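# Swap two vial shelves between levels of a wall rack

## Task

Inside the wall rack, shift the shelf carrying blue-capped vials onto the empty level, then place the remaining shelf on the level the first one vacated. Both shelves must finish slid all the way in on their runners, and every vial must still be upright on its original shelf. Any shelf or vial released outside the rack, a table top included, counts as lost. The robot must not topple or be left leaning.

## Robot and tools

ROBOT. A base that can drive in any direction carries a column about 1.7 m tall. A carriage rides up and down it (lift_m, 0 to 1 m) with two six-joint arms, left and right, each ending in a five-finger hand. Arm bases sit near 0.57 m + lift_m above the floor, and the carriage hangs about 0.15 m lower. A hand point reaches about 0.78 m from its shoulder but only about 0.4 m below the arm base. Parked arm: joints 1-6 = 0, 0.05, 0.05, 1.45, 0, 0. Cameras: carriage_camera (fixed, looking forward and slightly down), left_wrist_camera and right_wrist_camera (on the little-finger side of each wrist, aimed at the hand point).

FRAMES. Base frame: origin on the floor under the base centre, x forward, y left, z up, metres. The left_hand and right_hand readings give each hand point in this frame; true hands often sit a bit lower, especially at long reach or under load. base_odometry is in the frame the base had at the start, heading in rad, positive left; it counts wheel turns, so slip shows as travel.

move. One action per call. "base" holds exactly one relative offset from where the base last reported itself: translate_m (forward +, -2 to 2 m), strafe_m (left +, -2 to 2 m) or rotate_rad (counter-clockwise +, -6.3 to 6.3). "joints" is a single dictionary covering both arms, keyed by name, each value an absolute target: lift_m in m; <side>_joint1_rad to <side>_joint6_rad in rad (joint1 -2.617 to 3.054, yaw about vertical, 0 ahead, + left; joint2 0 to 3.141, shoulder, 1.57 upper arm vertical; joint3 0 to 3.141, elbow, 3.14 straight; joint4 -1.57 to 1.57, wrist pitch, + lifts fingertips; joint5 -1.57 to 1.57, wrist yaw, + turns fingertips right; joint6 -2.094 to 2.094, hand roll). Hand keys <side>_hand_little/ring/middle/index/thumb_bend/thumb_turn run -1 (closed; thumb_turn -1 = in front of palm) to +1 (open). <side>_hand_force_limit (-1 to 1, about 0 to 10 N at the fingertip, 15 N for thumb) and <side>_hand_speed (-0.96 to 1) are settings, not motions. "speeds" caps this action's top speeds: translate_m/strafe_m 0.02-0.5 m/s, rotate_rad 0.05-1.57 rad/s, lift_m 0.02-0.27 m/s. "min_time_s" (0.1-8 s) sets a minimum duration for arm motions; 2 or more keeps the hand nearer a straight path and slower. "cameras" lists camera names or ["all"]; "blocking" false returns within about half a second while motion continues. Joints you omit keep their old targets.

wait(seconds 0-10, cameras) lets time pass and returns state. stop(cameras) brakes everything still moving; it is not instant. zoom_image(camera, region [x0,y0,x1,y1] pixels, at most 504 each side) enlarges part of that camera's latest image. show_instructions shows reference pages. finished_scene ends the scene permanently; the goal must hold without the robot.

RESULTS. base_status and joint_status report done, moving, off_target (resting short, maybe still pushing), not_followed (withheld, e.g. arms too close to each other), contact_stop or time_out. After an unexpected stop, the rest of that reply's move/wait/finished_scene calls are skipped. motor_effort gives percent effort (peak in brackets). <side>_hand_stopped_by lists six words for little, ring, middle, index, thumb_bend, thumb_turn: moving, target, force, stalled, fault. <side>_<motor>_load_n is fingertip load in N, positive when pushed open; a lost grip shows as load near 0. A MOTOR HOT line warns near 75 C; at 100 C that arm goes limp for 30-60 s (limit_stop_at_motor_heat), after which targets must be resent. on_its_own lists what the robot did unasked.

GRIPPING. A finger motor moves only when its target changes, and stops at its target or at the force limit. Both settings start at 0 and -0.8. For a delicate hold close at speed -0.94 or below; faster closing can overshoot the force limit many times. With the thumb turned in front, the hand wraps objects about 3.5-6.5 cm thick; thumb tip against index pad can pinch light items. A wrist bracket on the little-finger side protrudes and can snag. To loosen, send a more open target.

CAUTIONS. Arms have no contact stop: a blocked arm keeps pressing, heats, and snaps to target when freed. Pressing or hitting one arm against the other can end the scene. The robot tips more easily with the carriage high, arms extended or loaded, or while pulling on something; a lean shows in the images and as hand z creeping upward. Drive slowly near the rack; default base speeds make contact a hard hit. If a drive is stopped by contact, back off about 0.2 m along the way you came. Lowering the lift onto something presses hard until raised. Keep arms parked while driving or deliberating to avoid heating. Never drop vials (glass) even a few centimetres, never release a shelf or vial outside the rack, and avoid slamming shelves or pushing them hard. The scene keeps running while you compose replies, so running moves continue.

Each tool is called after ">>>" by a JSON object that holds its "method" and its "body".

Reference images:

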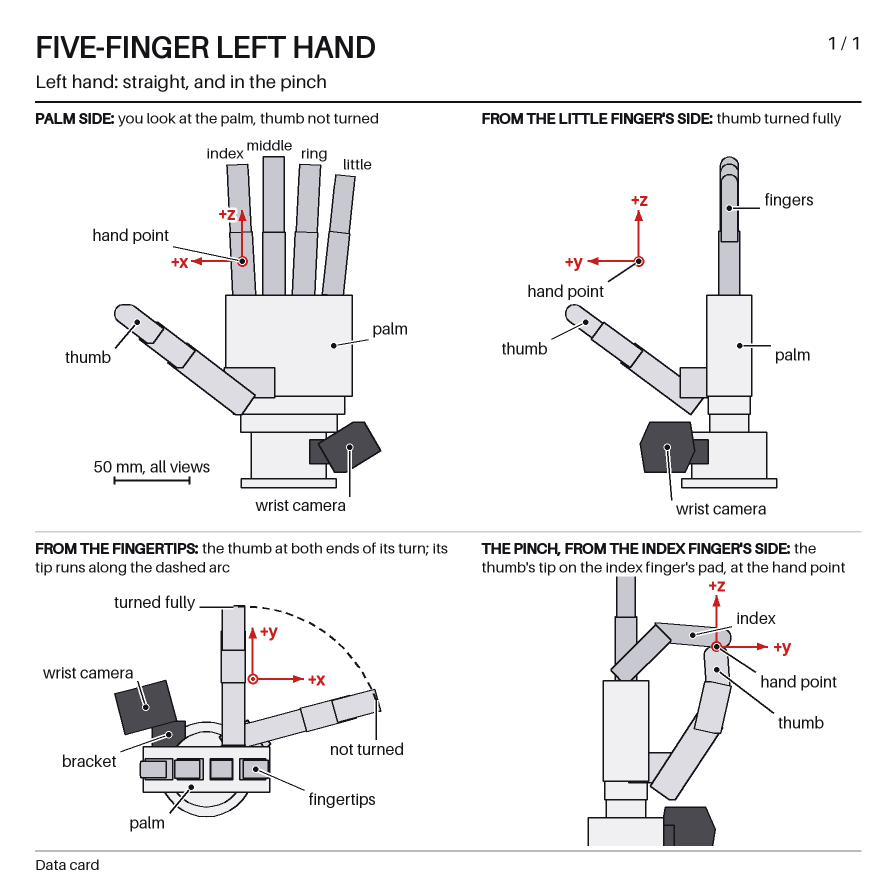

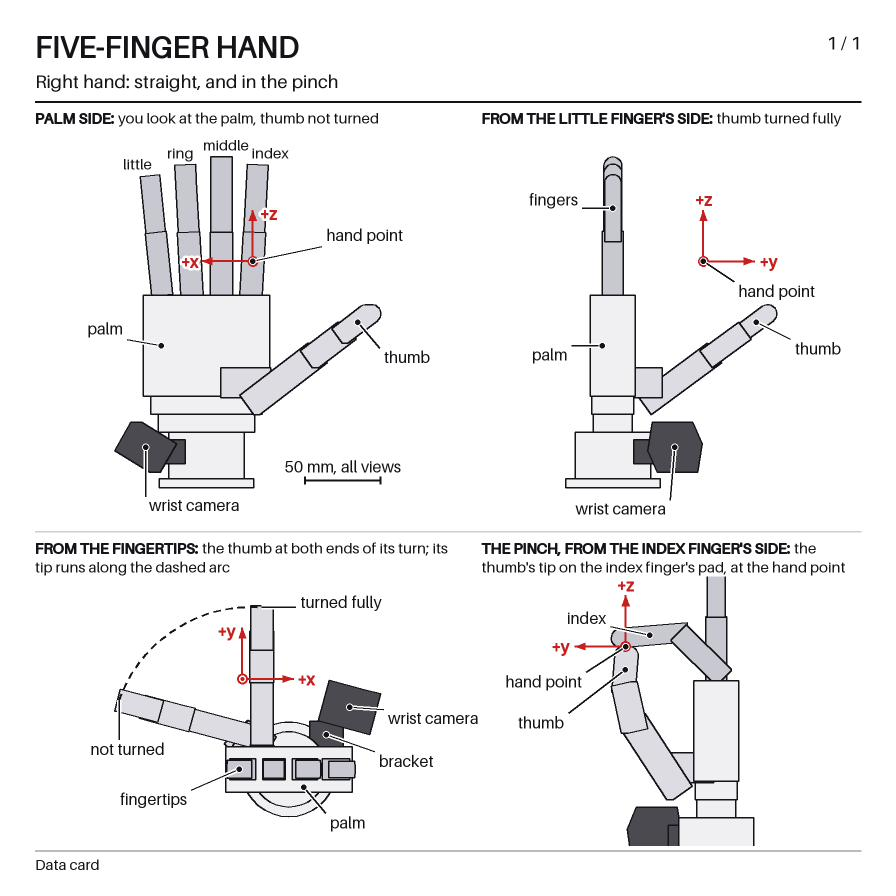

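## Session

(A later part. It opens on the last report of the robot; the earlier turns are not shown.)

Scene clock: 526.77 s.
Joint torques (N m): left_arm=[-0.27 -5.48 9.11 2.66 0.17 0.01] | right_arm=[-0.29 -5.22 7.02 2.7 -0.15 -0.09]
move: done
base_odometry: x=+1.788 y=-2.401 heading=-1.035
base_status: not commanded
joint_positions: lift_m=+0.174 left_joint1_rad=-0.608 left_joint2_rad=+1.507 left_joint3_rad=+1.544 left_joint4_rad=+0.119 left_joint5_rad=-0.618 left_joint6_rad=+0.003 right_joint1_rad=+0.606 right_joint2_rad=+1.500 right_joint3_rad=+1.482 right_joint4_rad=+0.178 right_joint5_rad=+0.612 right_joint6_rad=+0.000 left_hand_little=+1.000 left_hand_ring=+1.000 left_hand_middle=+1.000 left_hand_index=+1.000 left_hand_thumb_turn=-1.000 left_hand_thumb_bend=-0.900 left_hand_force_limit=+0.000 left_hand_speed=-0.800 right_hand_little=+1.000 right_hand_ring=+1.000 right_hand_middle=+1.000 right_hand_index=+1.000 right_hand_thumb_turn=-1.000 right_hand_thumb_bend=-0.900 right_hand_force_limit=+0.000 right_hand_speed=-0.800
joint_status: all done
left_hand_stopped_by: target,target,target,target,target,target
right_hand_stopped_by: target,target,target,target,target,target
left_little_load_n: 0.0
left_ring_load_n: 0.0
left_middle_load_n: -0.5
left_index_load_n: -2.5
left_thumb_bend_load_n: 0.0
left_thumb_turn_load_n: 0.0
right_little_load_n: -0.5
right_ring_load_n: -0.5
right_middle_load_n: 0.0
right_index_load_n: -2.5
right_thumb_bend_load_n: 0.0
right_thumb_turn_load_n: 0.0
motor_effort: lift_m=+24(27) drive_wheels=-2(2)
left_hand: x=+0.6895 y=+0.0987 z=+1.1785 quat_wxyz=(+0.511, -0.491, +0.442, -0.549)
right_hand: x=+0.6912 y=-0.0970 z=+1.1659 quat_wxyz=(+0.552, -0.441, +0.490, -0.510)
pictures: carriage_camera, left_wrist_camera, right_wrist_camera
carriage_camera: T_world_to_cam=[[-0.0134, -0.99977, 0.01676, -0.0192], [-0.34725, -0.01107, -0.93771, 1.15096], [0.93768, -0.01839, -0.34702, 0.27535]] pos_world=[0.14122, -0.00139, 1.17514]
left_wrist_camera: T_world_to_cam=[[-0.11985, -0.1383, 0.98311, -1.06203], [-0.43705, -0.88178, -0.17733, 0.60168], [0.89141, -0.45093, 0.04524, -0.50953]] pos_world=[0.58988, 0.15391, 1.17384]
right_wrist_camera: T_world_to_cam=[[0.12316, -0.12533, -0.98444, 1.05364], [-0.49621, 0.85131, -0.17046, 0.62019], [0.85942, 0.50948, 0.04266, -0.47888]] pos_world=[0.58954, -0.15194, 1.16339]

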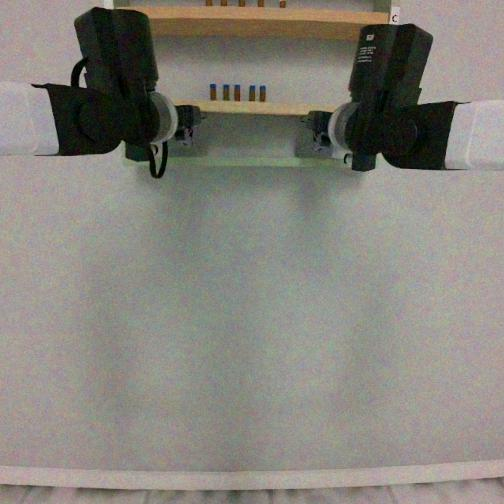

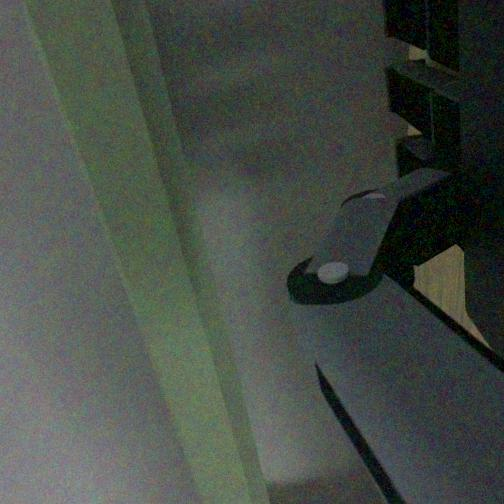

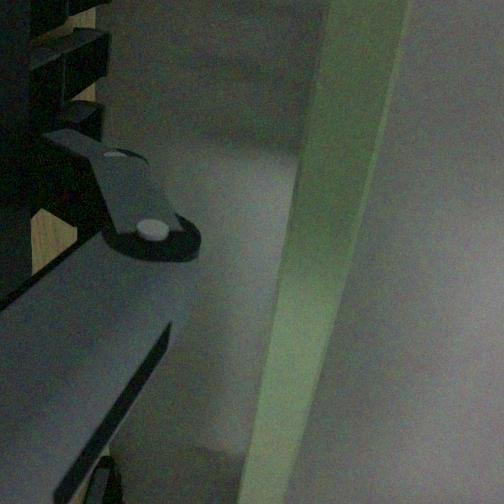

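>>> {"method": "move", "body": {"joints": {"lift_m": 0.186}, "speeds": {"lift_m": 0.02}}}

>>> {"method": "move", "body": {"joints": {"left_joint4_rad": 0.15, "right_joint4_rad": 0.20, "lift_m": 0.196}, "min_time_s": 1.5, "speeds": {"lift_m": 0.02}, "cameras": ["all"]}}

>>> {"method": "zoom_image", "body": {"camera": "carriage_camera", "region": [165, 60, 345, 200]}}

Scene clock: 536.23 s.
Joint torques (N m): left_arm=[-0.32 -5.37 9.21 2.7 0.17 0.04] | right_arm=[-0.25 -5.42 7.01 2.68 -0.13 -0.08]
move: done
base_odometry: x=+1.788 y=-2.401 heading=-1.035
base_status: not commanded
joint_positions: lift_m=+0.186 left_joint1_rad=-0.608 left_joint2_rad=+1.507 left_joint3_rad=+1.544 left_joint4_rad=+0.118 left_joint5_rad=-0.618 left_joint6_rad=+0.003 right_joint1_rad=+0.606 right_joint2_rad=+1.502 right_joint3_rad=+1.482 right_joint4_rad=+0.176 right_joint5_rad=+0.612 right_joint6_rad=-0.001 left_hand_little=+1.000 left_hand_ring=+1.000 left_hand_middle=+1.000 left_hand_index=+1.000 left_hand_thumb_turn=-1.000 left_hand_thumb_bend=-0.900 left_hand_force_limit=+0.000 left_hand_speed=-0.800 right_hand_little=+1.000 right_hand_ring=+1.000 right_hand_middle=+1.000 right_hand_index=+1.000 right_hand_thumb_turn=-1.000 right_hand_thumb_bend=-0.900 right_hand_force_limit=+0.000 right_hand_speed=-0.800
joint_status: all done
left_hand_stopped_by: target,target,target,target,target,target
right_hand_stopped_by: target,target,target,target,target,target
left_little_load_n: 0.0
left_ring_load_n: 0.0
left_middle_load_n: 0.0
left_index_load_n: -2.5
left_thumb_bend_load_n: 0.0
left_thumb_turn_load_n: 0.0
right_little_load_n: 0.0
right_ring_load_n: 0.0
right_middle_load_n: 0.0
right_index_load_n: -2.5
right_thumb_bend_load_n: 0.0
right_thumb_turn_load_n: 0.0
motor_effort: lift_m=+23(27) drive_wheels=-2(2)
left_hand: x=+0.6896 y=+0.0986 z=+1.1902 quat_wxyz=(+0.511, -0.491, +0.443, -0.549)
right_hand: x=+0.6917 y=-0.0967 z=+1.1765 quat_wxyz=(+0.551, -0.443, +0.490, -0.510)
pictures: none

Scene clock: 538.03 s.
Joint torques (N m): left_arm=[-0.2 -5.53 9.1 2.51 0.16 0.03] | right_arm=[-0.27 -5.52 7.02 2.64 -0.11 -0.09]
move: off_target
base_odometry: x=+1.788 y=-2.401 heading=-1.035
base_status: not commanded
joint_positions: lift_m=+0.196 left_joint1_rad=-0.608 left_joint2_rad=+1.508 left_joint3_rad=+1.544 left_joint4_rad=+0.087 left_joint5_rad=-0.618 left_joint6_rad=+0.003 right_joint1_rad=+0.606 right_joint2_rad=+1.504 right_joint3_rad=+1.482 right_joint4_rad=+0.143 right_joint5_rad=+0.612 right_joint6_rad=-0.001 left_hand_little=+1.000 left_hand_ring=+1.000 left_hand_middle=+1.000 left_hand_index=+1.000 left_hand_thumb_turn=-1.000 left_hand_thumb_bend=-0.900 left_hand_force_limit=+0.000 left_hand_speed=-0.800 right_hand_little=+1.000 right_hand_ring=+1.000 right_hand_middle=+1.000 right_hand_index=+1.000 right_hand_thumb_turn=-1.000 right_hand_thumb_bend=-0.900 right_hand_force_limit=+0.000 right_hand_speed=-0.800
joint_status: left_joint4_rad off_target (ended at +0.086, target +0.150); right_joint4_rad off_target (ended at +0.143, target +0.200); the others done
left_hand_stopped_by: target,target,target,target,target,target
right_hand_stopped_by: target,target,target,target,target,target
left_little_load_n: 0.0
left_ring_load_n: 0.0
left_middle_load_n: 0.0
left_index_load_n: -2.0
left_thumb_bend_load_n: 0.0
left_thumb_turn_load_n: 0.0
right_little_load_n: 0.0
right_ring_load_n: 0.0
right_middle_load_n: 0.0
right_index_load_n: -2.0
right_thumb_bend_load_n: 0.0
right_thumb_turn_load_n: 0.0
motor_effort: lift_m=+23(26) drive_wheels=+1(2)
left_hand: x=+0.6891 y=+0.0989 z=+1.1918 quat_wxyz=(+0.510, -0.494, +0.454, -0.538)
right_hand: x=+0.6913 y=-0.0970 z=+1.1775 quat_wxyz=(+0.540, -0.455, +0.493, -0.508)
pictures: carriage_camera, left_wrist_camera, right_wrist_camera
carriage_camera: T_world_to_cam=[[-0.0134, -0.99977, 0.01676, -0.01957], [-0.34725, -0.01107, -0.93771, 1.17159], [0.93768, -0.01839, -0.34702, 0.28299]] pos_world=[0.14122, -0.00139, 1.19714]
left_wrist_camera: T_world_to_cam=[[-0.093, -0.1569, 0.98323, -1.09187], [-0.44192, -0.8784, -0.18198, 0.61259], [0.89222, -0.45143, 0.01236, -0.47101]] pos_world=[0.58941, 0.15416, 1.19085]
right_wrist_camera: T_world_to_cam=[[0.09229, -0.14716, -0.9848, 1.0847], [-0.50158, 0.8475, -0.17364, 0.6292], [0.86017, 0.50998, 0.0044, -0.43482]] pos_world=[0.58951, -0.15188, 1.17938]

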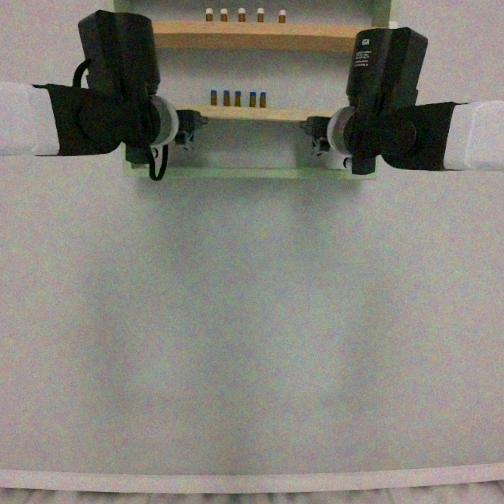

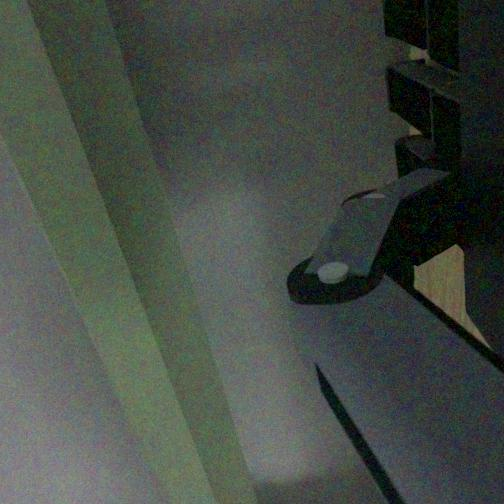

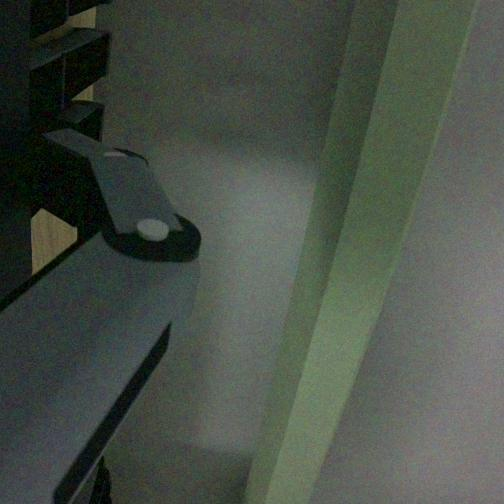

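Scaled by 2.800 from the camera's image (finer frame: 720x720).

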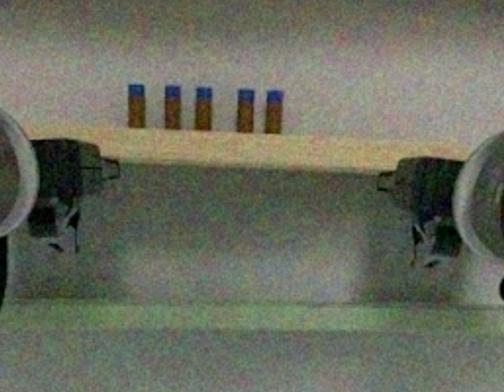

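>>> {"method": "move", "body": {"joints": {"right_joint3_rad": 1.52}, "min_time_s": 2, "cameras": ["carriage_camera"]}}

>>> {"method": "zoom_image", "body": {"camera": "carriage_camera", "region": [165, 60, 345, 200]}}

Scene clock: 547.37 s.
Joint torques (N m): left_arm=[-0.32 -5.49 9.09 2.53 0.15 0.04] | right_arm=[-0.24 -5.53 9.78 2.63 -0.12 -0.08]
move: done
base_odometry: x=+1.788 y=-2.401 heading=-1.035
base_status: not commanded
joint_positions: lift_m=+0.196 left_joint1_rad=-0.608 left_joint2_rad=+1.508 left_joint3_rad=+1.544 left_joint4_rad=+0.087 left_joint5_rad=-0.618 left_joint6_rad=+0.003 right_joint1_rad=+0.606 right_joint2_rad=+1.504 right_joint3_rad=+1.482 right_joint4_rad=+0.143 right_joint5_rad=+0.612 right_joint6_rad=-0.001 left_hand_little=+1.000 left_hand_ring=+1.000 left_hand_middle=+1.000 left_hand_index=+1.000 left_hand_thumb_turn=-1.000 left_hand_thumb_bend=-0.900 left_hand_force_limit=+0.000 left_hand_speed=-0.800 right_hand_little=+1.000 right_hand_ring=+1.000 right_hand_middle=+1.000 right_hand_index=+1.000 right_hand_thumb_turn=-1.000 right_hand_thumb_bend=-0.900 right_hand_force_limit=+0.000 right_hand_speed=-0.800
joint_status: all done
left_hand_stopped_by: target,target,target,target,target,target
right_hand_stopped_by: target,target,target,target,target,target
left_little_load_n: 0.0
left_ring_load_n: 0.0
left_middle_load_n: 0.0
left_index_load_n: -2.0
left_thumb_bend_load_n: 0.0
left_thumb_turn_load_n: 0.0
right_little_load_n: 0.0
right_ring_load_n: 0.0
right_middle_load_n: 0.0
right_index_load_n: -2.5
right_thumb_bend_load_n: 0.0
right_thumb_turn_load_n: 0.0
motor_effort: lift_m=+24(24) drive_wheels=+1(1)
left_hand: x=+0.6891 y=+0.0989 z=+1.1918 quat_wxyz=(+0.510, -0.494, +0.454, -0.538)
right_hand: x=+0.6913 y=-0.0970 z=+1.1775 quat_wxyz=(+0.540, -0.455, +0.493, -0.508)
carriage_camera: T_world_to_cam=[[-0.0134, -0.99977, 0.01676, -0.01957], [-0.34725, -0.01107, -0.93771, 1.17159], [0.93768, -0.01839, -0.34702, 0.28299]] pos_world=[0.14122, -0.00139, 1.19714]

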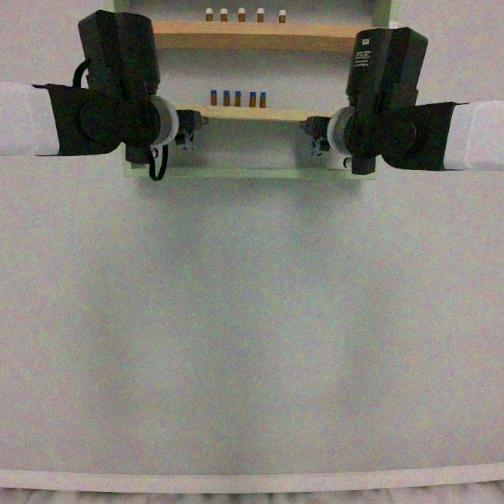

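Scaled by 2.800 from the camera's image (finer frame: 720x720).

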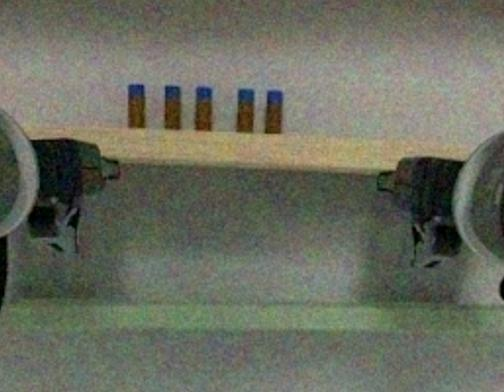

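>>> {"method": "move", "body": {"joints": {"right_joint3_rad": 1.532}, "min_time_s": 2, "cameras": ["carriage_camera"]}}

>>> {"method": "zoom_image", "body": {"camera": "carriage_camera", "region": [165, 60, 345, 200]}}

Scene clock: 552.17 s.
Joint torques (N m): left_arm=[-0.29 -5.56 9.17 2.52 0.15 0.03] | right_arm=[-0.29 -5.55 10.77 2.64 -0.11 -0.08]
Motor temperatures (°C): left_arm=[25 31 47 51 25 24] | right_arm=[26 34 47 52 24 26]
move: done
base_odometry: x=+1.788 y=-2.401 heading=-1.035
base_status: not commanded
joint_positions: lift_m=+0.196 left_joint1_rad=-0.608 left_joint2_rad=+1.508 left_joint3_rad=+1.544 left_joint4_rad=+0.087 left_joint5_rad=-0.618 left_joint6_rad=+0.003 right_joint1_rad=+0.606 right_joint2_rad=+1.504 right_joint3_rad=+1.482 right_joint4_rad=+0.143 right_joint5_rad=+0.612 right_joint6_rad=-0.001 left_hand_little=+1.000 left_hand_ring=+1.000 left_hand_middle=+1.000 left_hand_index=+1.000 left_hand_thumb_turn=-1.000 left_hand_thumb_bend=-0.900 left_hand_force_limit=+0.000 left_hand_speed=-0.800 right_hand_little=+1.000 right_hand_ring=+1.000 right_hand_middle=+1.000 right_hand_index=+1.000 right_hand_thumb_turn=-1.000 right_hand_thumb_bend=-0.900 right_hand_force_limit=+0.000 right_hand_speed=-0.800
joint_status: all done
left_hand_stopped_by: target,target,target,target,target,target
right_hand_stopped_by: target,target,target,target,target,target
left_little_load_n: 0.0
left_ring_load_n: 0.0
left_middle_load_n: 0.0
left_index_load_n: -2.0
left_thumb_bend_load_n: 0.0
left_thumb_turn_load_n: 0.0
right_little_load_n: 0.0
right_ring_load_n: 0.0
right_middle_load_n: 0.0
right_index_load_n: -2.0
right_thumb_bend_load_n: 0.0
right_thumb_turn_load_n: 0.0
motor_effort: lift_m=+23(24) drive_wheels=+1(1)
left_hand: x=+0.6891 y=+0.0989 z=+1.1918 quat_wxyz=(+0.510, -0.494, +0.454, -0.538)
right_hand: x=+0.6913 y=-0.0970 z=+1.1775 quat_wxyz=(+0.540, -0.455, +0.493, -0.508)
carriage_camera: T_world_to_cam=[[-0.0134, -0.99977, 0.01676, -0.01957], [-0.34725, -0.01107, -0.93771, 1.17159], [0.93768, -0.01839, -0.34702, 0.28299]] pos_world=[0.14122, -0.00139, 1.19714]

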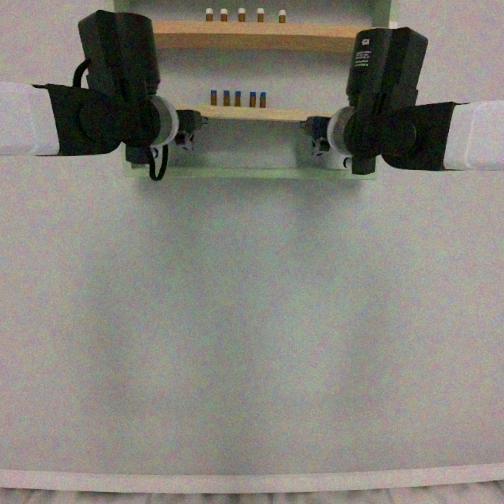

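Scaled by 2.800 from the camera's image (finer frame: 720x720).

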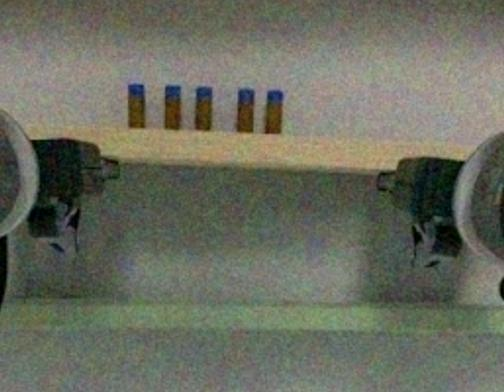

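>>> {"method": "move", "body": {"joints": {"right_joint3_rad": 1.54}, "min_time_s": 2, "cameras": ["carriage_camera"]}}

>>> {"method": "zoom_image", "body": {"camera": "carriage_camera", "region": [165, 60, 345, 200]}}

Scene clock: 557.63 s.
Joint torques (N m): left_arm=[-0.24 -5.59 9.13 2.54 0.16 0.01] | right_arm=[-0.28 -5.52 10.84 2.72 -0.11 -0.08]
move: done
base_odometry: x=+1.788 y=-2.401 heading=-1.035
base_status: not commanded
joint_positions: lift_m=+0.196 left_joint1_rad=-0.608 left_joint2_rad=+1.508 left_joint3_rad=+1.544 left_joint4_rad=+0.086 left_joint5_rad=-0.618 left_joint6_rad=+0.003 right_joint1_rad=+0.606 right_joint2_rad=+1.504 right_joint3_rad=+1.489 right_joint4_rad=+0.136 right_joint5_rad=+0.612 right_joint6_rad=-0.001 left_hand_little=+1.000 left_hand_ring=+1.000 left_hand_middle=+1.000 left_hand_index=+1.000 left_hand_thumb_turn=-1.000 left_hand_thumb_bend=-0.900 left_hand_force_limit=+0.000 left_hand_speed=-0.800 right_hand_little=+1.000 right_hand_ring=+1.000 right_hand_middle=+1.000 right_hand_index=+1.000 right_hand_thumb_turn=-1.000 right_hand_thumb_bend=-0.900 right_hand_force_limit=+0.000 right_hand_speed=-0.800
joint_status: all done
left_hand_stopped_by: target,target,target,target,target,target
right_hand_stopped_by: target,target,target,target,target,target
left_little_load_n: 0.0
left_ring_load_n: 0.0
left_middle_load_n: 0.0
left_index_load_n: -2.5
left_thumb_bend_load_n: 0.0
left_thumb_turn_load_n: 0.0
right_little_load_n: 0.0
right_ring_load_n: -0.5
right_middle_load_n: 0.0
right_index_load_n: -2.5
right_thumb_bend_load_n: 0.0
right_thumb_turn_load_n: 0.0
motor_effort: lift_m=+24(24) drive_wheels=+1(1)
left_hand: x=+0.6891 y=+0.0990 z=+1.1915 quat_wxyz=(+0.510, -0.494, +0.455, -0.538)
right_hand: x=+0.6909 y=-0.0972 z=+1.1791 quat_wxyz=(+0.540, -0.455, +0.493, -0.508)
carriage_camera: T_world_to_cam=[[-0.0134, -0.99977, 0.01676, -0.01957], [-0.34725, -0.01107, -0.93771, 1.17159], [0.93768, -0.01839, -0.34702, 0.28299]] pos_world=[0.14122, -0.00139, 1.19714]

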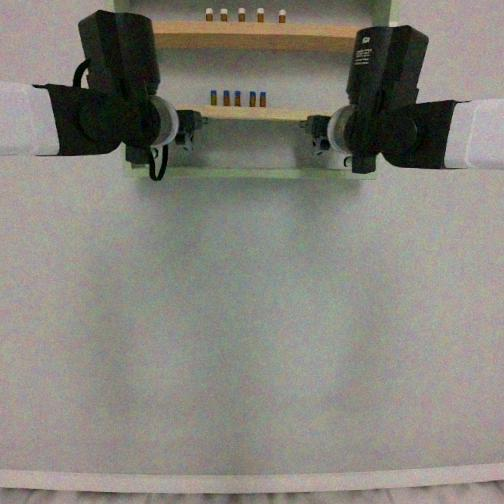

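Scaled by 2.800 from the camera's image (finer frame: 720x720).

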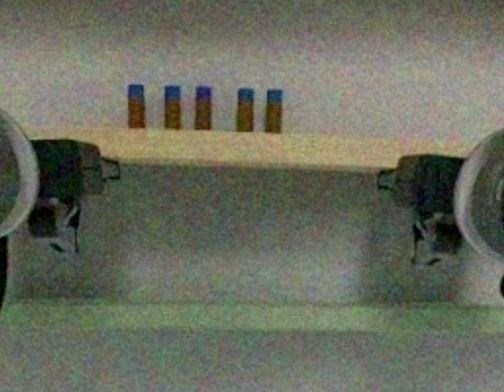

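>>> {"method": "move", "body": {"joints": {"right_joint3_rad": 1.552}, "min_time_s": 2, "cameras": ["carriage_camera"]}}

>>> {"method": "zoom_image", "body": {"camera": "carriage_camera", "region": [165, 60, 345, 200]}}

Scene clock: 562.27 s.
Joint torques (N m): left_arm=[-0.18 -5.56 9.09 2.55 0.15 0] | right_arm=[-0.28 -5.52 10.86 2.73 -0.12 -0.08]
move: done
base_odometry: x=+1.788 y=-2.401 heading=-1.035
base_status: not commanded
joint_positions: lift_m=+0.196 left_joint1_rad=-0.608 left_joint2_rad=+1.508 left_joint3_rad=+1.544 left_joint4_rad=+0.085 left_joint5_rad=-0.618 left_joint6_rad=+0.003 right_joint1_rad=+0.606 right_joint2_rad=+1.504 right_joint3_rad=+1.501 right_joint4_rad=+0.134 right_joint5_rad=+0.612 right_joint6_rad=-0.001 left_hand_little=+1.000 left_hand_ring=+1.000 left_hand_middle=+1.000 left_hand_index=+1.000 left_hand_thumb_turn=-1.000 left_hand_thumb_bend=-0.900 left_hand_force_limit=+0.000 left_hand_speed=-0.800 right_hand_little=+1.000 right_hand_ring=+1.000 right_hand_middle=+1.000 right_hand_index=+1.000 right_hand_thumb_turn=-1.000 right_hand_thumb_bend=-0.900 right_hand_force_limit=+0.000 right_hand_speed=-0.800
joint_status: all done
left_hand_stopped_by: target,target,target,target,target,target
right_hand_stopped_by: target,target,target,target,target,target
left_little_load_n: 0.0
left_ring_load_n: 0.0
left_middle_load_n: 0.0
left_index_load_n: -2.0
left_thumb_bend_load_n: 0.0
left_thumb_turn_load_n: 0.0
right_little_load_n: 0.0
right_ring_load_n: 0.0
right_middle_load_n: 0.0
right_index_load_n: -3.0
right_thumb_bend_load_n: 0.0
right_thumb_turn_load_n: 0.0
motor_effort: lift_m=+24(24) drive_wheels=+1(1)
left_hand: x=+0.6891 y=+0.0990 z=+1.1914 quat_wxyz=(+0.510, -0.494, +0.455, -0.538)
right_hand: x=+0.6906 y=-0.0975 z=+1.1844 quat_wxyz=(+0.543, -0.452, +0.492, -0.509)
carriage_camera: T_world_to_cam=[[-0.0134, -0.99977, 0.01676, -0.01957], [-0.34725, -0.01107, -0.93771, 1.17159], [0.93768, -0.01839, -0.34702, 0.28299]] pos_world=[0.14122, -0.00139, 1.19714]

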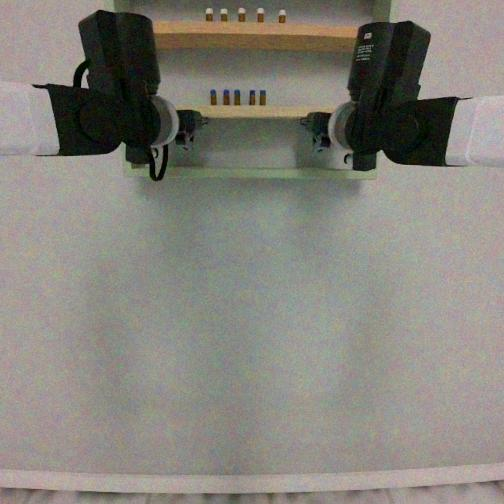

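Scaled by 2.800 from the camera's image (finer frame: 720x720).

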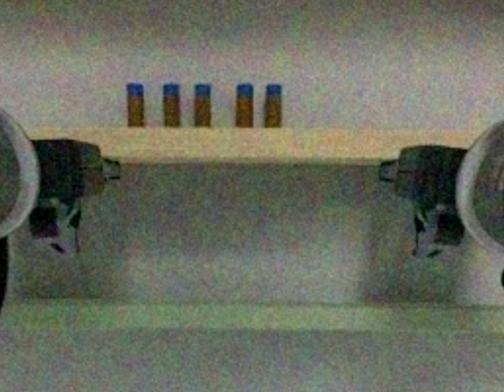

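>>> {"method": "move", "body": {"base": {"translate_m": -0.03}, "speeds": {"translate_m": 0.03}, "cameras": ["carriage_camera"]}}

>>> {"method": "zoom_image", "body": {"camera": "carriage_camera", "region": [165, 60, 345, 200]}}

Scene clock: 566.77 s.
Joint torques (N m): left_arm=[-0.21 -5.79 9.16 2.66 0.13 0.01] | right_arm=[-0.25 -5.7 10.55 2.8 -0.14 -0.08]
move: done
base_odometry: x=+1.773 y=-2.375 heading=-1.035
base_status: done
joint_positions: lift_m=+0.196 left_joint1_rad=-0.608 left_joint2_rad=+1.511 left_joint3_rad=+1.544 left_joint4_rad=+0.072 left_joint5_rad=-0.618 left_joint6_rad=+0.003 right_joint1_rad=+0.606 right_joint2_rad=+1.506 right_joint3_rad=+1.504 right_joint4_rad=+0.127 right_joint5_rad=+0.613 right_joint6_rad=-0.001 left_hand_little=+1.000 left_hand_ring=+1.000 left_hand_middle=+1.000 left_hand_index=+1.000 left_hand_thumb_turn=-1.000 left_hand_thumb_bend=-0.900 left_hand_force_limit=+0.000 left_hand_speed=-0.800 right_hand_little=+1.000 right_hand_ring=+1.000 right_hand_middle=+1.000 right_hand_index=+1.000 right_hand_thumb_turn=-1.000 right_hand_thumb_bend=-0.900 right_hand_force_limit=+0.000 right_hand_speed=-0.800
joint_status: not commanded
left_hand_stopped_by: target,target,target,target,target,target
right_hand_stopped_by: target,target,target,target,target,target
left_little_load_n: 0.0
left_ring_load_n: -0.5
left_middle_load_n: -1.0
left_index_load_n: -1.5
left_thumb_bend_load_n: 0.0
left_thumb_turn_load_n: 0.5
right_little_load_n: 0.0
right_ring_load_n: -0.5
right_middle_load_n: 0.0
right_index_load_n: -3.5
right_thumb_bend_load_n: 0.0
right_thumb_turn_load_n: 0.5
motor_effort: lift_m=+23(24) drive_wheels=+0(12)
left_hand: x=+0.6895 y=+0.0987 z=+1.1866 quat_wxyz=(+0.509, -0.495, +0.461, -0.533)
right_hand: x=+0.6910 y=-0.0974 z=+1.1833 quat_wxyz=(+0.541, -0.454, +0.493, -0.509)
carriage_camera: T_world_to_cam=[[-0.0134, -0.99977, 0.01676, -0.01957], [-0.34725, -0.01107, -0.93771, 1.17159], [0.93768, -0.01839, -0.34702, 0.28299]] pos_world=[0.14122, -0.00139, 1.19714]

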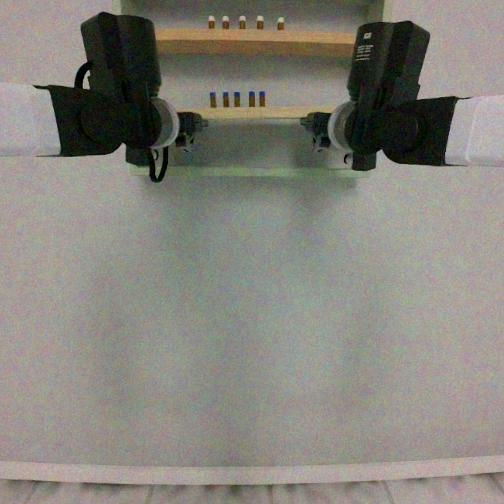

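Scaled by 2.800 from the camera's image (finer frame: 720x720).

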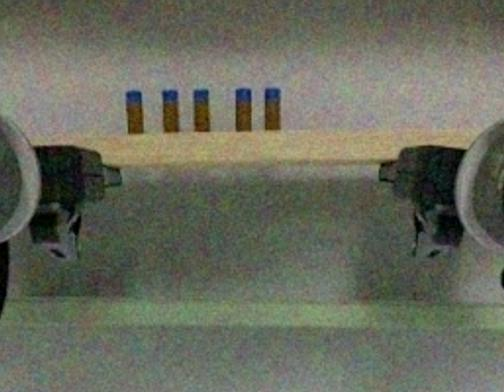

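>>> {"method": "move", "body": {"base": {"translate_m": -0.11}, "speeds": {"translate_m": 0.04}, "cameras": ["carriage_camera"]}}

>>> {"method": "zoom_image", "body": {"camera": "carriage_camera", "region": [165, 60, 345, 200]}}

Scene clock: 573.17 s.
Joint torques (N m): left_arm=[-0.28 -5.81 9.18 2.68 0.13 0.02] | right_arm=[-0.25 -5.9 10.58 2.86 -0.13 -0.08]
move: done
base_odometry: x=+1.717 y=-2.281 heading=-1.035
base_status: done
joint_positions: lift_m=+0.196 left_joint1_rad=-0.608 left_joint2_rad=+1.511 left_joint3_rad=+1.544 left_joint4_rad=+0.072 left_joint5_rad=-0.618 left_joint6_rad=+0.003 right_joint1_rad=+0.606 right_joint2_rad=+1.507 right_joint3_rad=+1.504 right_joint4_rad=+0.127 right_joint5_rad=+0.613 right_joint6_rad=-0.001 left_hand_little=+1.000 left_hand_ring=+1.000 left_hand_middle=+1.000 left_hand_index=+1.000 left_hand_thumb_turn=-1.000 left_hand_thumb_bend=-0.900 left_hand_force_limit=+0.000 left_hand_speed=-0.800 right_hand_little=+1.000 right_hand_ring=+1.000 right_hand_middle=+1.000 right_hand_index=+1.000 right_hand_thumb_turn=-1.000 right_hand_thumb_bend=-0.900 right_hand_force_limit=+0.000 right_hand_speed=-0.800
joint_status: not commanded
left_hand_stopped_by: target,target,target,target,target,target
right_hand_stopped_by: target,target,target,target,target,target
left_little_load_n: 0.0
left_ring_load_n: -0.5
left_middle_load_n: -0.5
left_index_load_n: -1.5
left_thumb_bend_load_n: 0.0
left_thumb_turn_load_n: 0.0
right_little_load_n: 0.0
right_ring_load_n: 0.0
right_middle_load_n: 0.0
right_index_load_n: -3.5
right_thumb_bend_load_n: 0.0
right_thumb_turn_load_n: 0.0
motor_effort: lift_m=+23(24) drive_wheels=-3(11)
left_hand: x=+0.6895 y=+0.0987 z=+1.1865 quat_wxyz=(+0.509, -0.495, +0.461, -0.532)
right_hand: x=+0.6912 y=-0.0973 z=+1.1826 quat_wxyz=(+0.540, -0.454, +0.493, -0.509)
carriage_camera: T_world_to_cam=[[-0.0134, -0.99977, 0.01676, -0.01957], [-0.34725, -0.01107, -0.93771, 1.17159], [0.93768, -0.01839, -0.34702, 0.28299]] pos_world=[0.14122, -0.00139, 1.19714]

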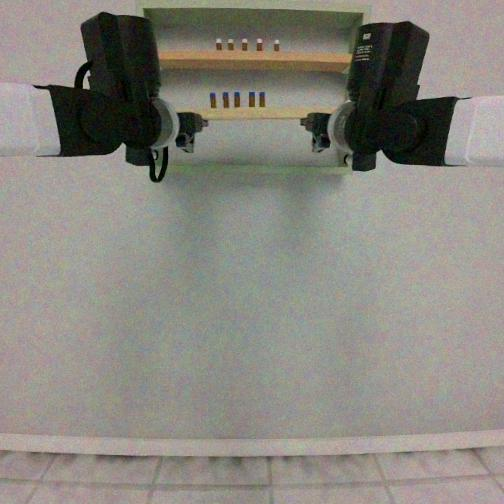

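Scaled by 2.800 from the camera's image (finer frame: 720x720).

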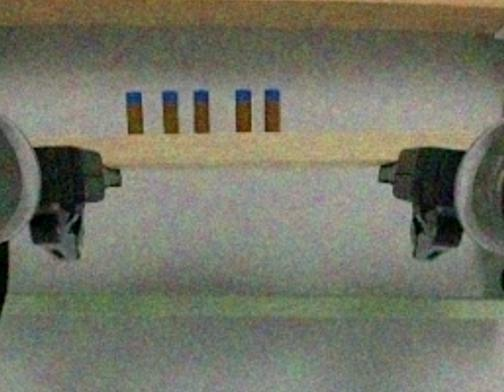

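>>> {"method": "move", "body": {"joints": {"lift_m": 0.262}, "speeds": {"lift_m": 0.03}, "cameras": ["carriage_camera"]}}

>>> {"method": "zoom_image", "body": {"camera": "carriage_camera", "region": [125, 30, 385, 210]}}

Scene clock: 585.33 s.
Joint torques (N m): left_arm=[-0.23 -5.81 9.24 2.7 0.15 0.03] | right_arm=[-0.25 -5.82 10.51 2.8 -0.12 -0.07]
Motor temperatures (°C): left_arm=[25 32 48 54 25 24] | right_arm=[26 35 53 54 24 26]
move: done
base_odometry: x=+1.717 y=-2.281 heading=-1.035
base_status: not commanded
joint_positions: lift_m=+0.262 left_joint1_rad=-0.608 left_joint2_rad=+1.511 left_joint3_rad=+1.544 left_joint4_rad=+0.071 left_joint5_rad=-0.618 left_joint6_rad=+0.003 right_joint1_rad=+0.606 right_joint2_rad=+1.507 right_joint3_rad=+1.505 right_joint4_rad=+0.127 right_joint5_rad=+0.613 right_joint6_rad=-0.001 left_hand_little=+1.000 left_hand_ring=+1.000 left_hand_middle=+1.000 left_hand_index=+1.000 left_hand_thumb_turn=-1.000 left_hand_thumb_bend=-0.900 left_hand_force_limit=+0.000 left_hand_speed=-0.800 right_hand_little=+1.000 right_hand_ring=+1.000 right_hand_middle=+1.000 right_hand_index=+1.000 right_hand_thumb_turn=-1.000 right_hand_thumb_bend=-0.900 right_hand_force_limit=+0.000 right_hand_speed=-0.800
joint_status: all done
left_hand_stopped_by: target,target,target,target,target,target
right_hand_stopped_by: target,target,target,target,target,target
left_little_load_n: 0.0
left_ring_load_n: 0.0
left_middle_load_n: -1.0
left_index_load_n: -1.0
left_thumb_bend_load_n: 0.0
left_thumb_turn_load_n: 0.0
right_little_load_n: 0.0
right_ring_load_n: 0.0
right_middle_load_n: -0.5
right_index_load_n: -3.5
right_thumb_bend_load_n: 0.0
right_thumb_turn_load_n: 0.0
motor_effort: lift_m=+23(27) drive_wheels=-2(3)
left_hand: x=+0.6895 y=+0.0987 z=+1.2523 quat_wxyz=(+0.509, -0.495, +0.461, -0.532)
right_hand: x=+0.6913 y=-0.0973 z=+1.2490 quat_wxyz=(+0.540, -0.454, +0.493, -0.509)
carriage_camera: T_world_to_cam=[[-0.0134, -0.99977, 0.01676, -0.02068], [-0.34725, -0.01107, -0.93771, 1.23348], [0.93768, -0.01839, -0.34702, 0.30589]] pos_world=[0.14122, -0.00139, 1.26314]

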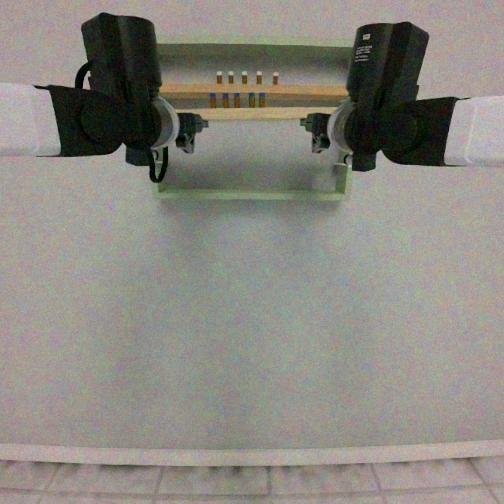

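Scaled by 1.938 from the camera's image (finer frame: 720x720).

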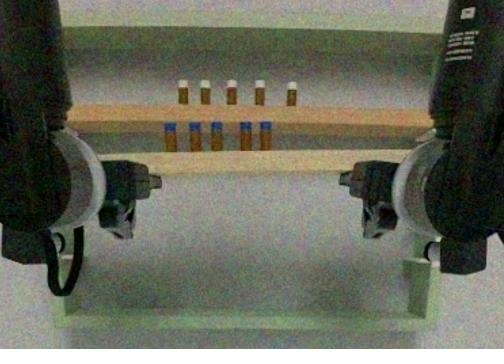

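>>> {"method": "move", "body": {"base": {"translate_m": 0.06}, "speeds": {"translate_m": 0.04}, "cameras": ["all"]}}

>>> {"method": "zoom_image", "body": {"camera": "carriage_camera", "region": [125, 30, 385, 210]}}

Scene clock: 593.10 s.
Joint torques (N m): left_arm=[-0.29 -5.71 9.24 2.67 0.12 0.02] | right_arm=[-0.27 -5.85 10.54 2.81 -0.14 -0.07]
Motor temperatures (°C): left_arm=[25 33 48 55 25 24] | right_arm=[26 35 55 55 24 26]
move: done
base_odometry: x=+1.747 y=-2.332 heading=-1.035
base_status: done
joint_positions: lift_m=+0.262 left_joint1_rad=-0.608 left_joint2_rad=+1.511 left_joint3_rad=+1.544 left_joint4_rad=+0.070 left_joint5_rad=-0.618 left_joint6_rad=+0.003 right_joint1_rad=+0.606 right_joint2_rad=+1.508 right_joint3_rad=+1.505 right_joint4_rad=+0.126 right_joint5_rad=+0.614 right_joint6_rad=-0.002 left_hand_little=+1.000 left_hand_ring=+1.000 left_hand_middle=+1.000 left_hand_index=+1.000 left_hand_thumb_turn=-1.000 left_hand_thumb_bend=-0.900 left_hand_force_limit=+0.000 left_hand_speed=-0.800 right_hand_little=+1.000 right_hand_ring=+1.000 right_hand_middle=+1.000 right_hand_index=+1.000 right_hand_thumb_turn=-1.000 right_hand_thumb_bend=-0.900 right_hand_force_limit=+0.000 right_hand_speed=-0.800
joint_status: not commanded
left_hand_stopped_by: target,target,target,target,target,target
right_hand_stopped_by: target,target,target,target,target,target
left_little_load_n: 0.0
left_ring_load_n: 0.0
left_middle_load_n: -0.5
left_index_load_n: -1.5
left_thumb_bend_load_n: 0.0
left_thumb_turn_load_n: 0.0
right_little_load_n: 0.0
right_ring_load_n: 0.0
right_middle_load_n: 0.0
right_index_load_n: -3.5
right_thumb_bend_load_n: 0.0
right_thumb_turn_load_n: 0.0
motor_effort: lift_m=+23(24) drive_wheels=-4(10)
left_hand: x=+0.6896 y=+0.0987 z=+1.2520 quat_wxyz=(+0.509, -0.495, +0.462, -0.532)
right_hand: x=+0.6915 y=-0.0973 z=+1.2482 quat_wxyz=(+0.539, -0.455, +0.493, -0.509)
pictures: carriage_camera, left_wrist_camera, right_wrist_camera
carriage_camera: T_world_to_cam=[[-0.0134, -0.99977, 0.01676, -0.02068], [-0.34725, -0.01107, -0.93771, 1.23348], [0.93768, -0.01839, -0.34702, 0.30589]] pos_world=[0.14122, -0.00139, 1.26314]
left_wrist_camera: T_world_to_cam=[[-0.077, -0.16811, 0.98276, -1.1604], [-0.44498, -0.87627, -0.18476, 0.62889], [0.89222, -0.45153, -0.00733, -0.44762]] pos_world=[0.58986, 0.15389, 1.2533]
right_wrist_camera: T_world_to_cam=[[0.09282, -0.14764, -0.98467, 1.15375], [-0.50004, 0.84828, -0.17433, 0.64172], [0.86102, 0.50855, 0.00491, -0.4366]] pos_world=[0.58971, -0.15198, 1.25008]

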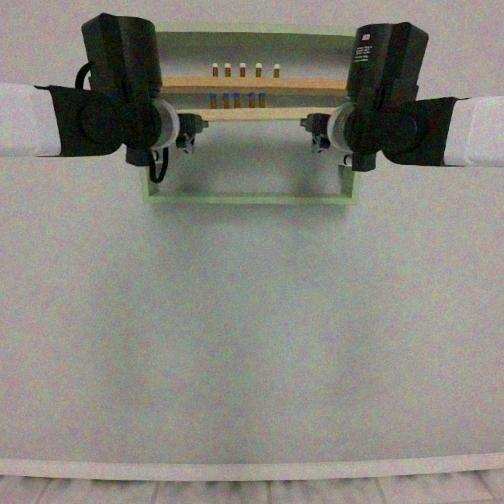

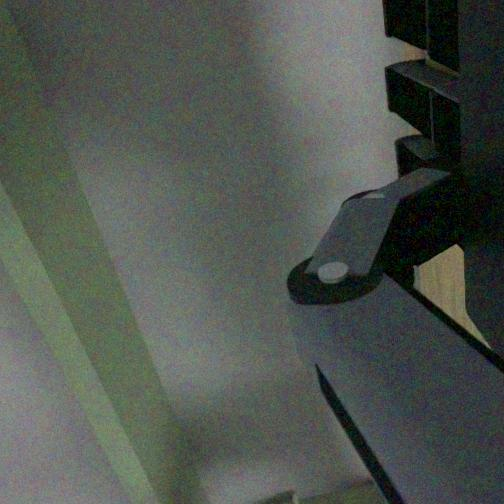

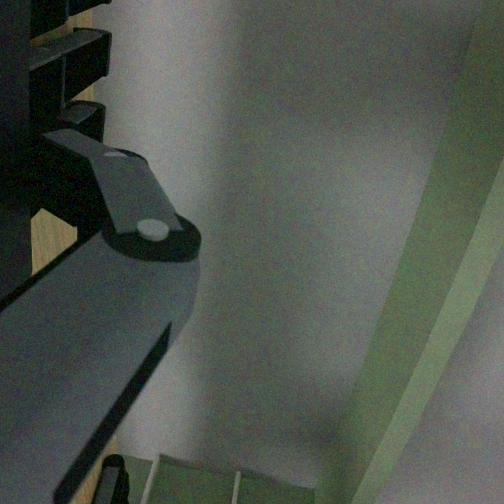

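Scaled by 1.938 from the camera's image (finer frame: 720x720).

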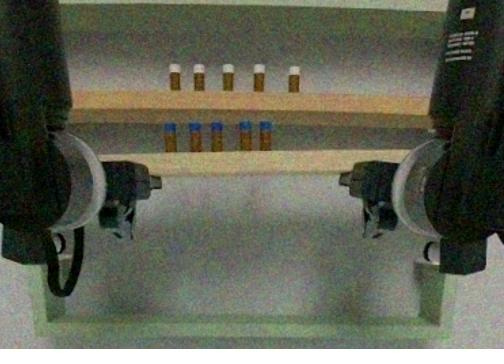

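>>> {"method": "move", "body": {"joints": {"lift_m": 0.267}, "speeds": {"lift_m": 0.02}}}

>>> {"method": "move", "body": {"base": {"translate_m": 0.03}, "speeds": {"translate_m": 0.03}, "cameras": ["all"]}}

>>> {"method": "zoom_image", "body": {"camera": "right_wrist_camera", "region": [60, 380, 260, 504]}}

>>> {"method": "zoom_image", "body": {"camera": "left_wrist_camera", "region": [250, 380, 450, 504]}}

Scene clock: 599.27 s.
Joint torques (N m): left_arm=[-0.24 -5.72 9.18 2.69 0.15 0.02] | right_arm=[-0.28 -5.9 10.48 2.83 -0.14 -0.07]
Motor temperatures (°C): left_arm=[25 33 48 55 25 24] | right_arm=[26 35 56 55 24 26]
move: done
base_odometry: x=+1.747 y=-2.332 heading=-1.035
base_status: not commanded
joint_positions: lift_m=+0.267 left_joint1_rad=-0.608 left_joint2_rad=+1.511 left_joint3_rad=+1.544 left_joint4_rad=+0.070 left_joint5_rad=-0.618 left_joint6_rad=+0.003 right_joint1_rad=+0.606 right_joint2_rad=+1.508 right_joint3_rad=+1.505 right_joint4_rad=+0.126 right_joint5_rad=+0.614 right_joint6_rad=-0.002 left_hand_little=+1.000 left_hand_ring=+1.000 left_hand_middle=+1.000 left_hand_index=+1.000 left_hand_thumb_turn=-1.000 left_hand_thumb_bend=-0.900 left_hand_force_limit=+0.000 left_hand_speed=-0.800 right_hand_little=+1.000 right_hand_ring=+1.000 right_hand_middle=+1.000 right_hand_index=+1.000 right_hand_thumb_turn=-1.000 right_hand_thumb_bend=-0.900 right_hand_force_limit=+0.000 right_hand_speed=-0.800
joint_status: all done
left_hand_stopped_by: target,target,target,target,target,target
right_hand_stopped_by: target,target,target,target,target,target
left_little_load_n: 0.0
left_ring_load_n: 0.0
left_middle_load_n: -1.0
left_index_load_n: -1.0
left_thumb_bend_load_n: 0.0
left_thumb_turn_load_n: 0.0
right_little_load_n: 0.0
right_ring_load_n: 0.0
right_middle_load_n: 0.0
right_index_load_n: -3.5
right_thumb_bend_load_n: 0.0
right_thumb_turn_load_n: 0.0
motor_effort: lift_m=+23(26) drive_wheels=-3(4)
left_hand: x=+0.6896 y=+0.0987 z=+1.2570 quat_wxyz=(+0.509, -0.495, +0.462, -0.532)
right_hand: x=+0.6915 y=-0.0972 z=+1.2533 quat_wxyz=(+0.539, -0.455, +0.493, -0.509)
pictures: none

Scene clock: 600.70 s.
Joint torques (N m): left_arm=[-0.24 -5.78 9.09 2.71 0.14 0.02] | right_arm=[-0.25 -5.98 10.48 2.83 -0.13 -0.08]
Motor temperatures (°C): left_arm=[25 33 48 55 25 24] | right_arm=[26 35 56 55 24 26]
move: done
base_odometry: x=+1.762 y=-2.358 heading=-1.035
base_status: done
joint_positions: lift_m=+0.267 left_joint1_rad=-0.608 left_joint2_rad=+1.512 left_joint3_rad=+1.544 left_joint4_rad=+0.070 left_joint5_rad=-0.618 left_joint6_rad=+0.003 right_joint1_rad=+0.606 right_joint2_rad=+1.509 right_joint3_rad=+1.505 right_joint4_rad=+0.125 right_joint5_rad=+0.614 right_joint6_rad=-0.002 left_hand_little=+1.000 left_hand_ring=+1.000 left_hand_middle=+1.000 left_hand_index=+1.000 left_hand_thumb_turn=-1.000 left_hand_thumb_bend=-0.900 left_hand_force_limit=+0.000 left_hand_speed=-0.800 right_hand_little=+1.000 right_hand_ring=+1.000 right_hand_middle=+1.000 right_hand_index=+1.000 right_hand_thumb_turn=-1.000 right_hand_thumb_bend=-0.900 right_hand_force_limit=+0.000 right_hand_speed=-0.800
joint_status: not commanded
left_hand_stopped_by: target,target,target,target,target,target
right_hand_stopped_by: target,target,target,target,target,target
left_little_load_n: 0.0
left_ring_load_n: 0.0
left_middle_load_n: -0.5
left_index_load_n: -1.5
left_thumb_bend_load_n: 0.0
left_thumb_turn_load_n: 0.0
right_little_load_n: 0.0
right_ring_load_n: -0.5
right_middle_load_n: 0.0
right_index_load_n: -3.5
right_thumb_bend_load_n: 0.0
right_thumb_turn_load_n: 0.0
motor_effort: lift_m=+23(23) drive_wheels=-3(11)
left_hand: x=+0.6896 y=+0.0986 z=+1.2567 quat_wxyz=(+0.509, -0.495, +0.462, -0.532)
right_hand: x=+0.6916 y=-0.0972 z=+1.2528 quat_wxyz=(+0.539, -0.455, +0.493, -0.509)
pictures: carriage_camera, left_wrist_camera, right_wrist_camera
carriage_camera: T_world_to_cam=[[-0.0134, -0.99977, 0.01676, -0.02076], [-0.34725, -0.01107, -0.93771, 1.23817], [0.93768, -0.01839, -0.34702, 0.30762]] pos_world=[0.14122, -0.00139, 1.26814]
left_wrist_camera: T_world_to_cam=[[-0.07644, -0.16852, 0.98273, -1.16535], [-0.44509, -0.8762, -0.18487, 0.62996], [0.89222, -0.45153, -0.00803, -0.4467]] pos_world=[0.58986, 0.15389, 1.2581]
right_wrist_camera: T_world_to_cam=[[0.0919, -0.14821, -0.98468, 1.15884], [-0.5002, 0.84818, -0.17434, 0.64264], [0.86102, 0.50856, 0.00381, -0.43525]] pos_world=[0.58971, -0.15197, 1.25478]

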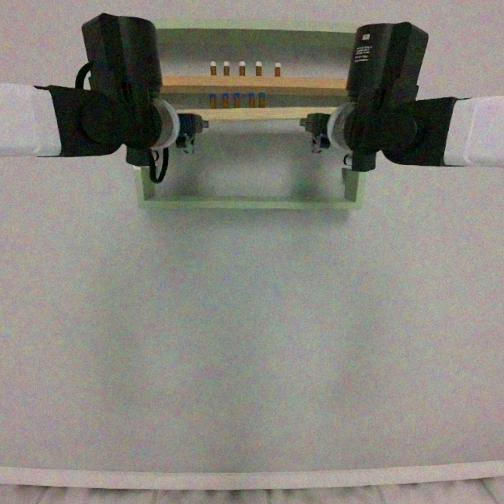

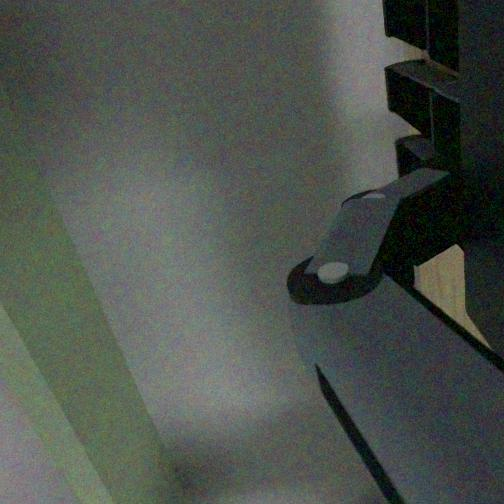

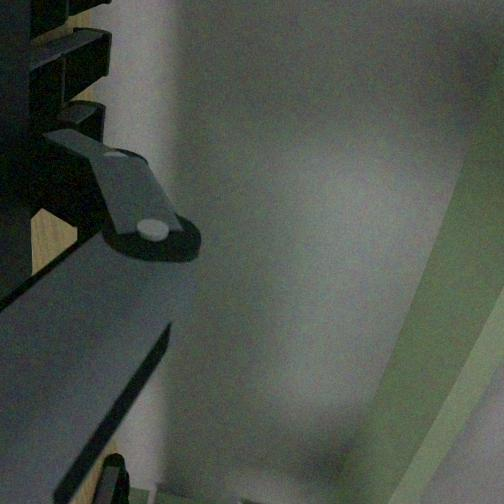

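Scaled by 2.520 from the camera's image (finer frame: 720x720).

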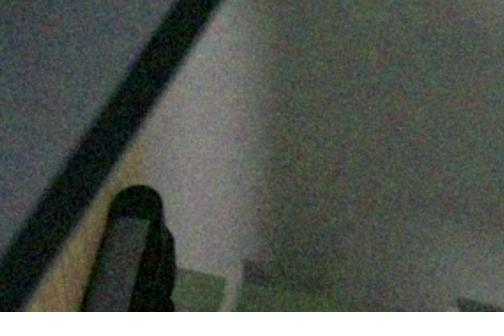

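Scaled by 2.520 from the camera's image (finer frame: 720x720).

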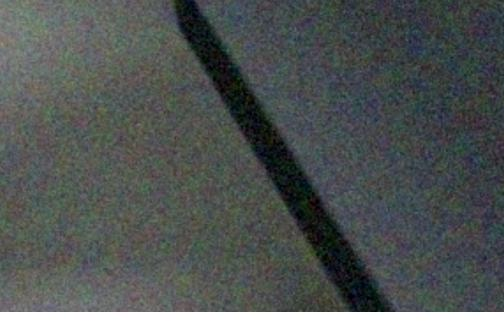

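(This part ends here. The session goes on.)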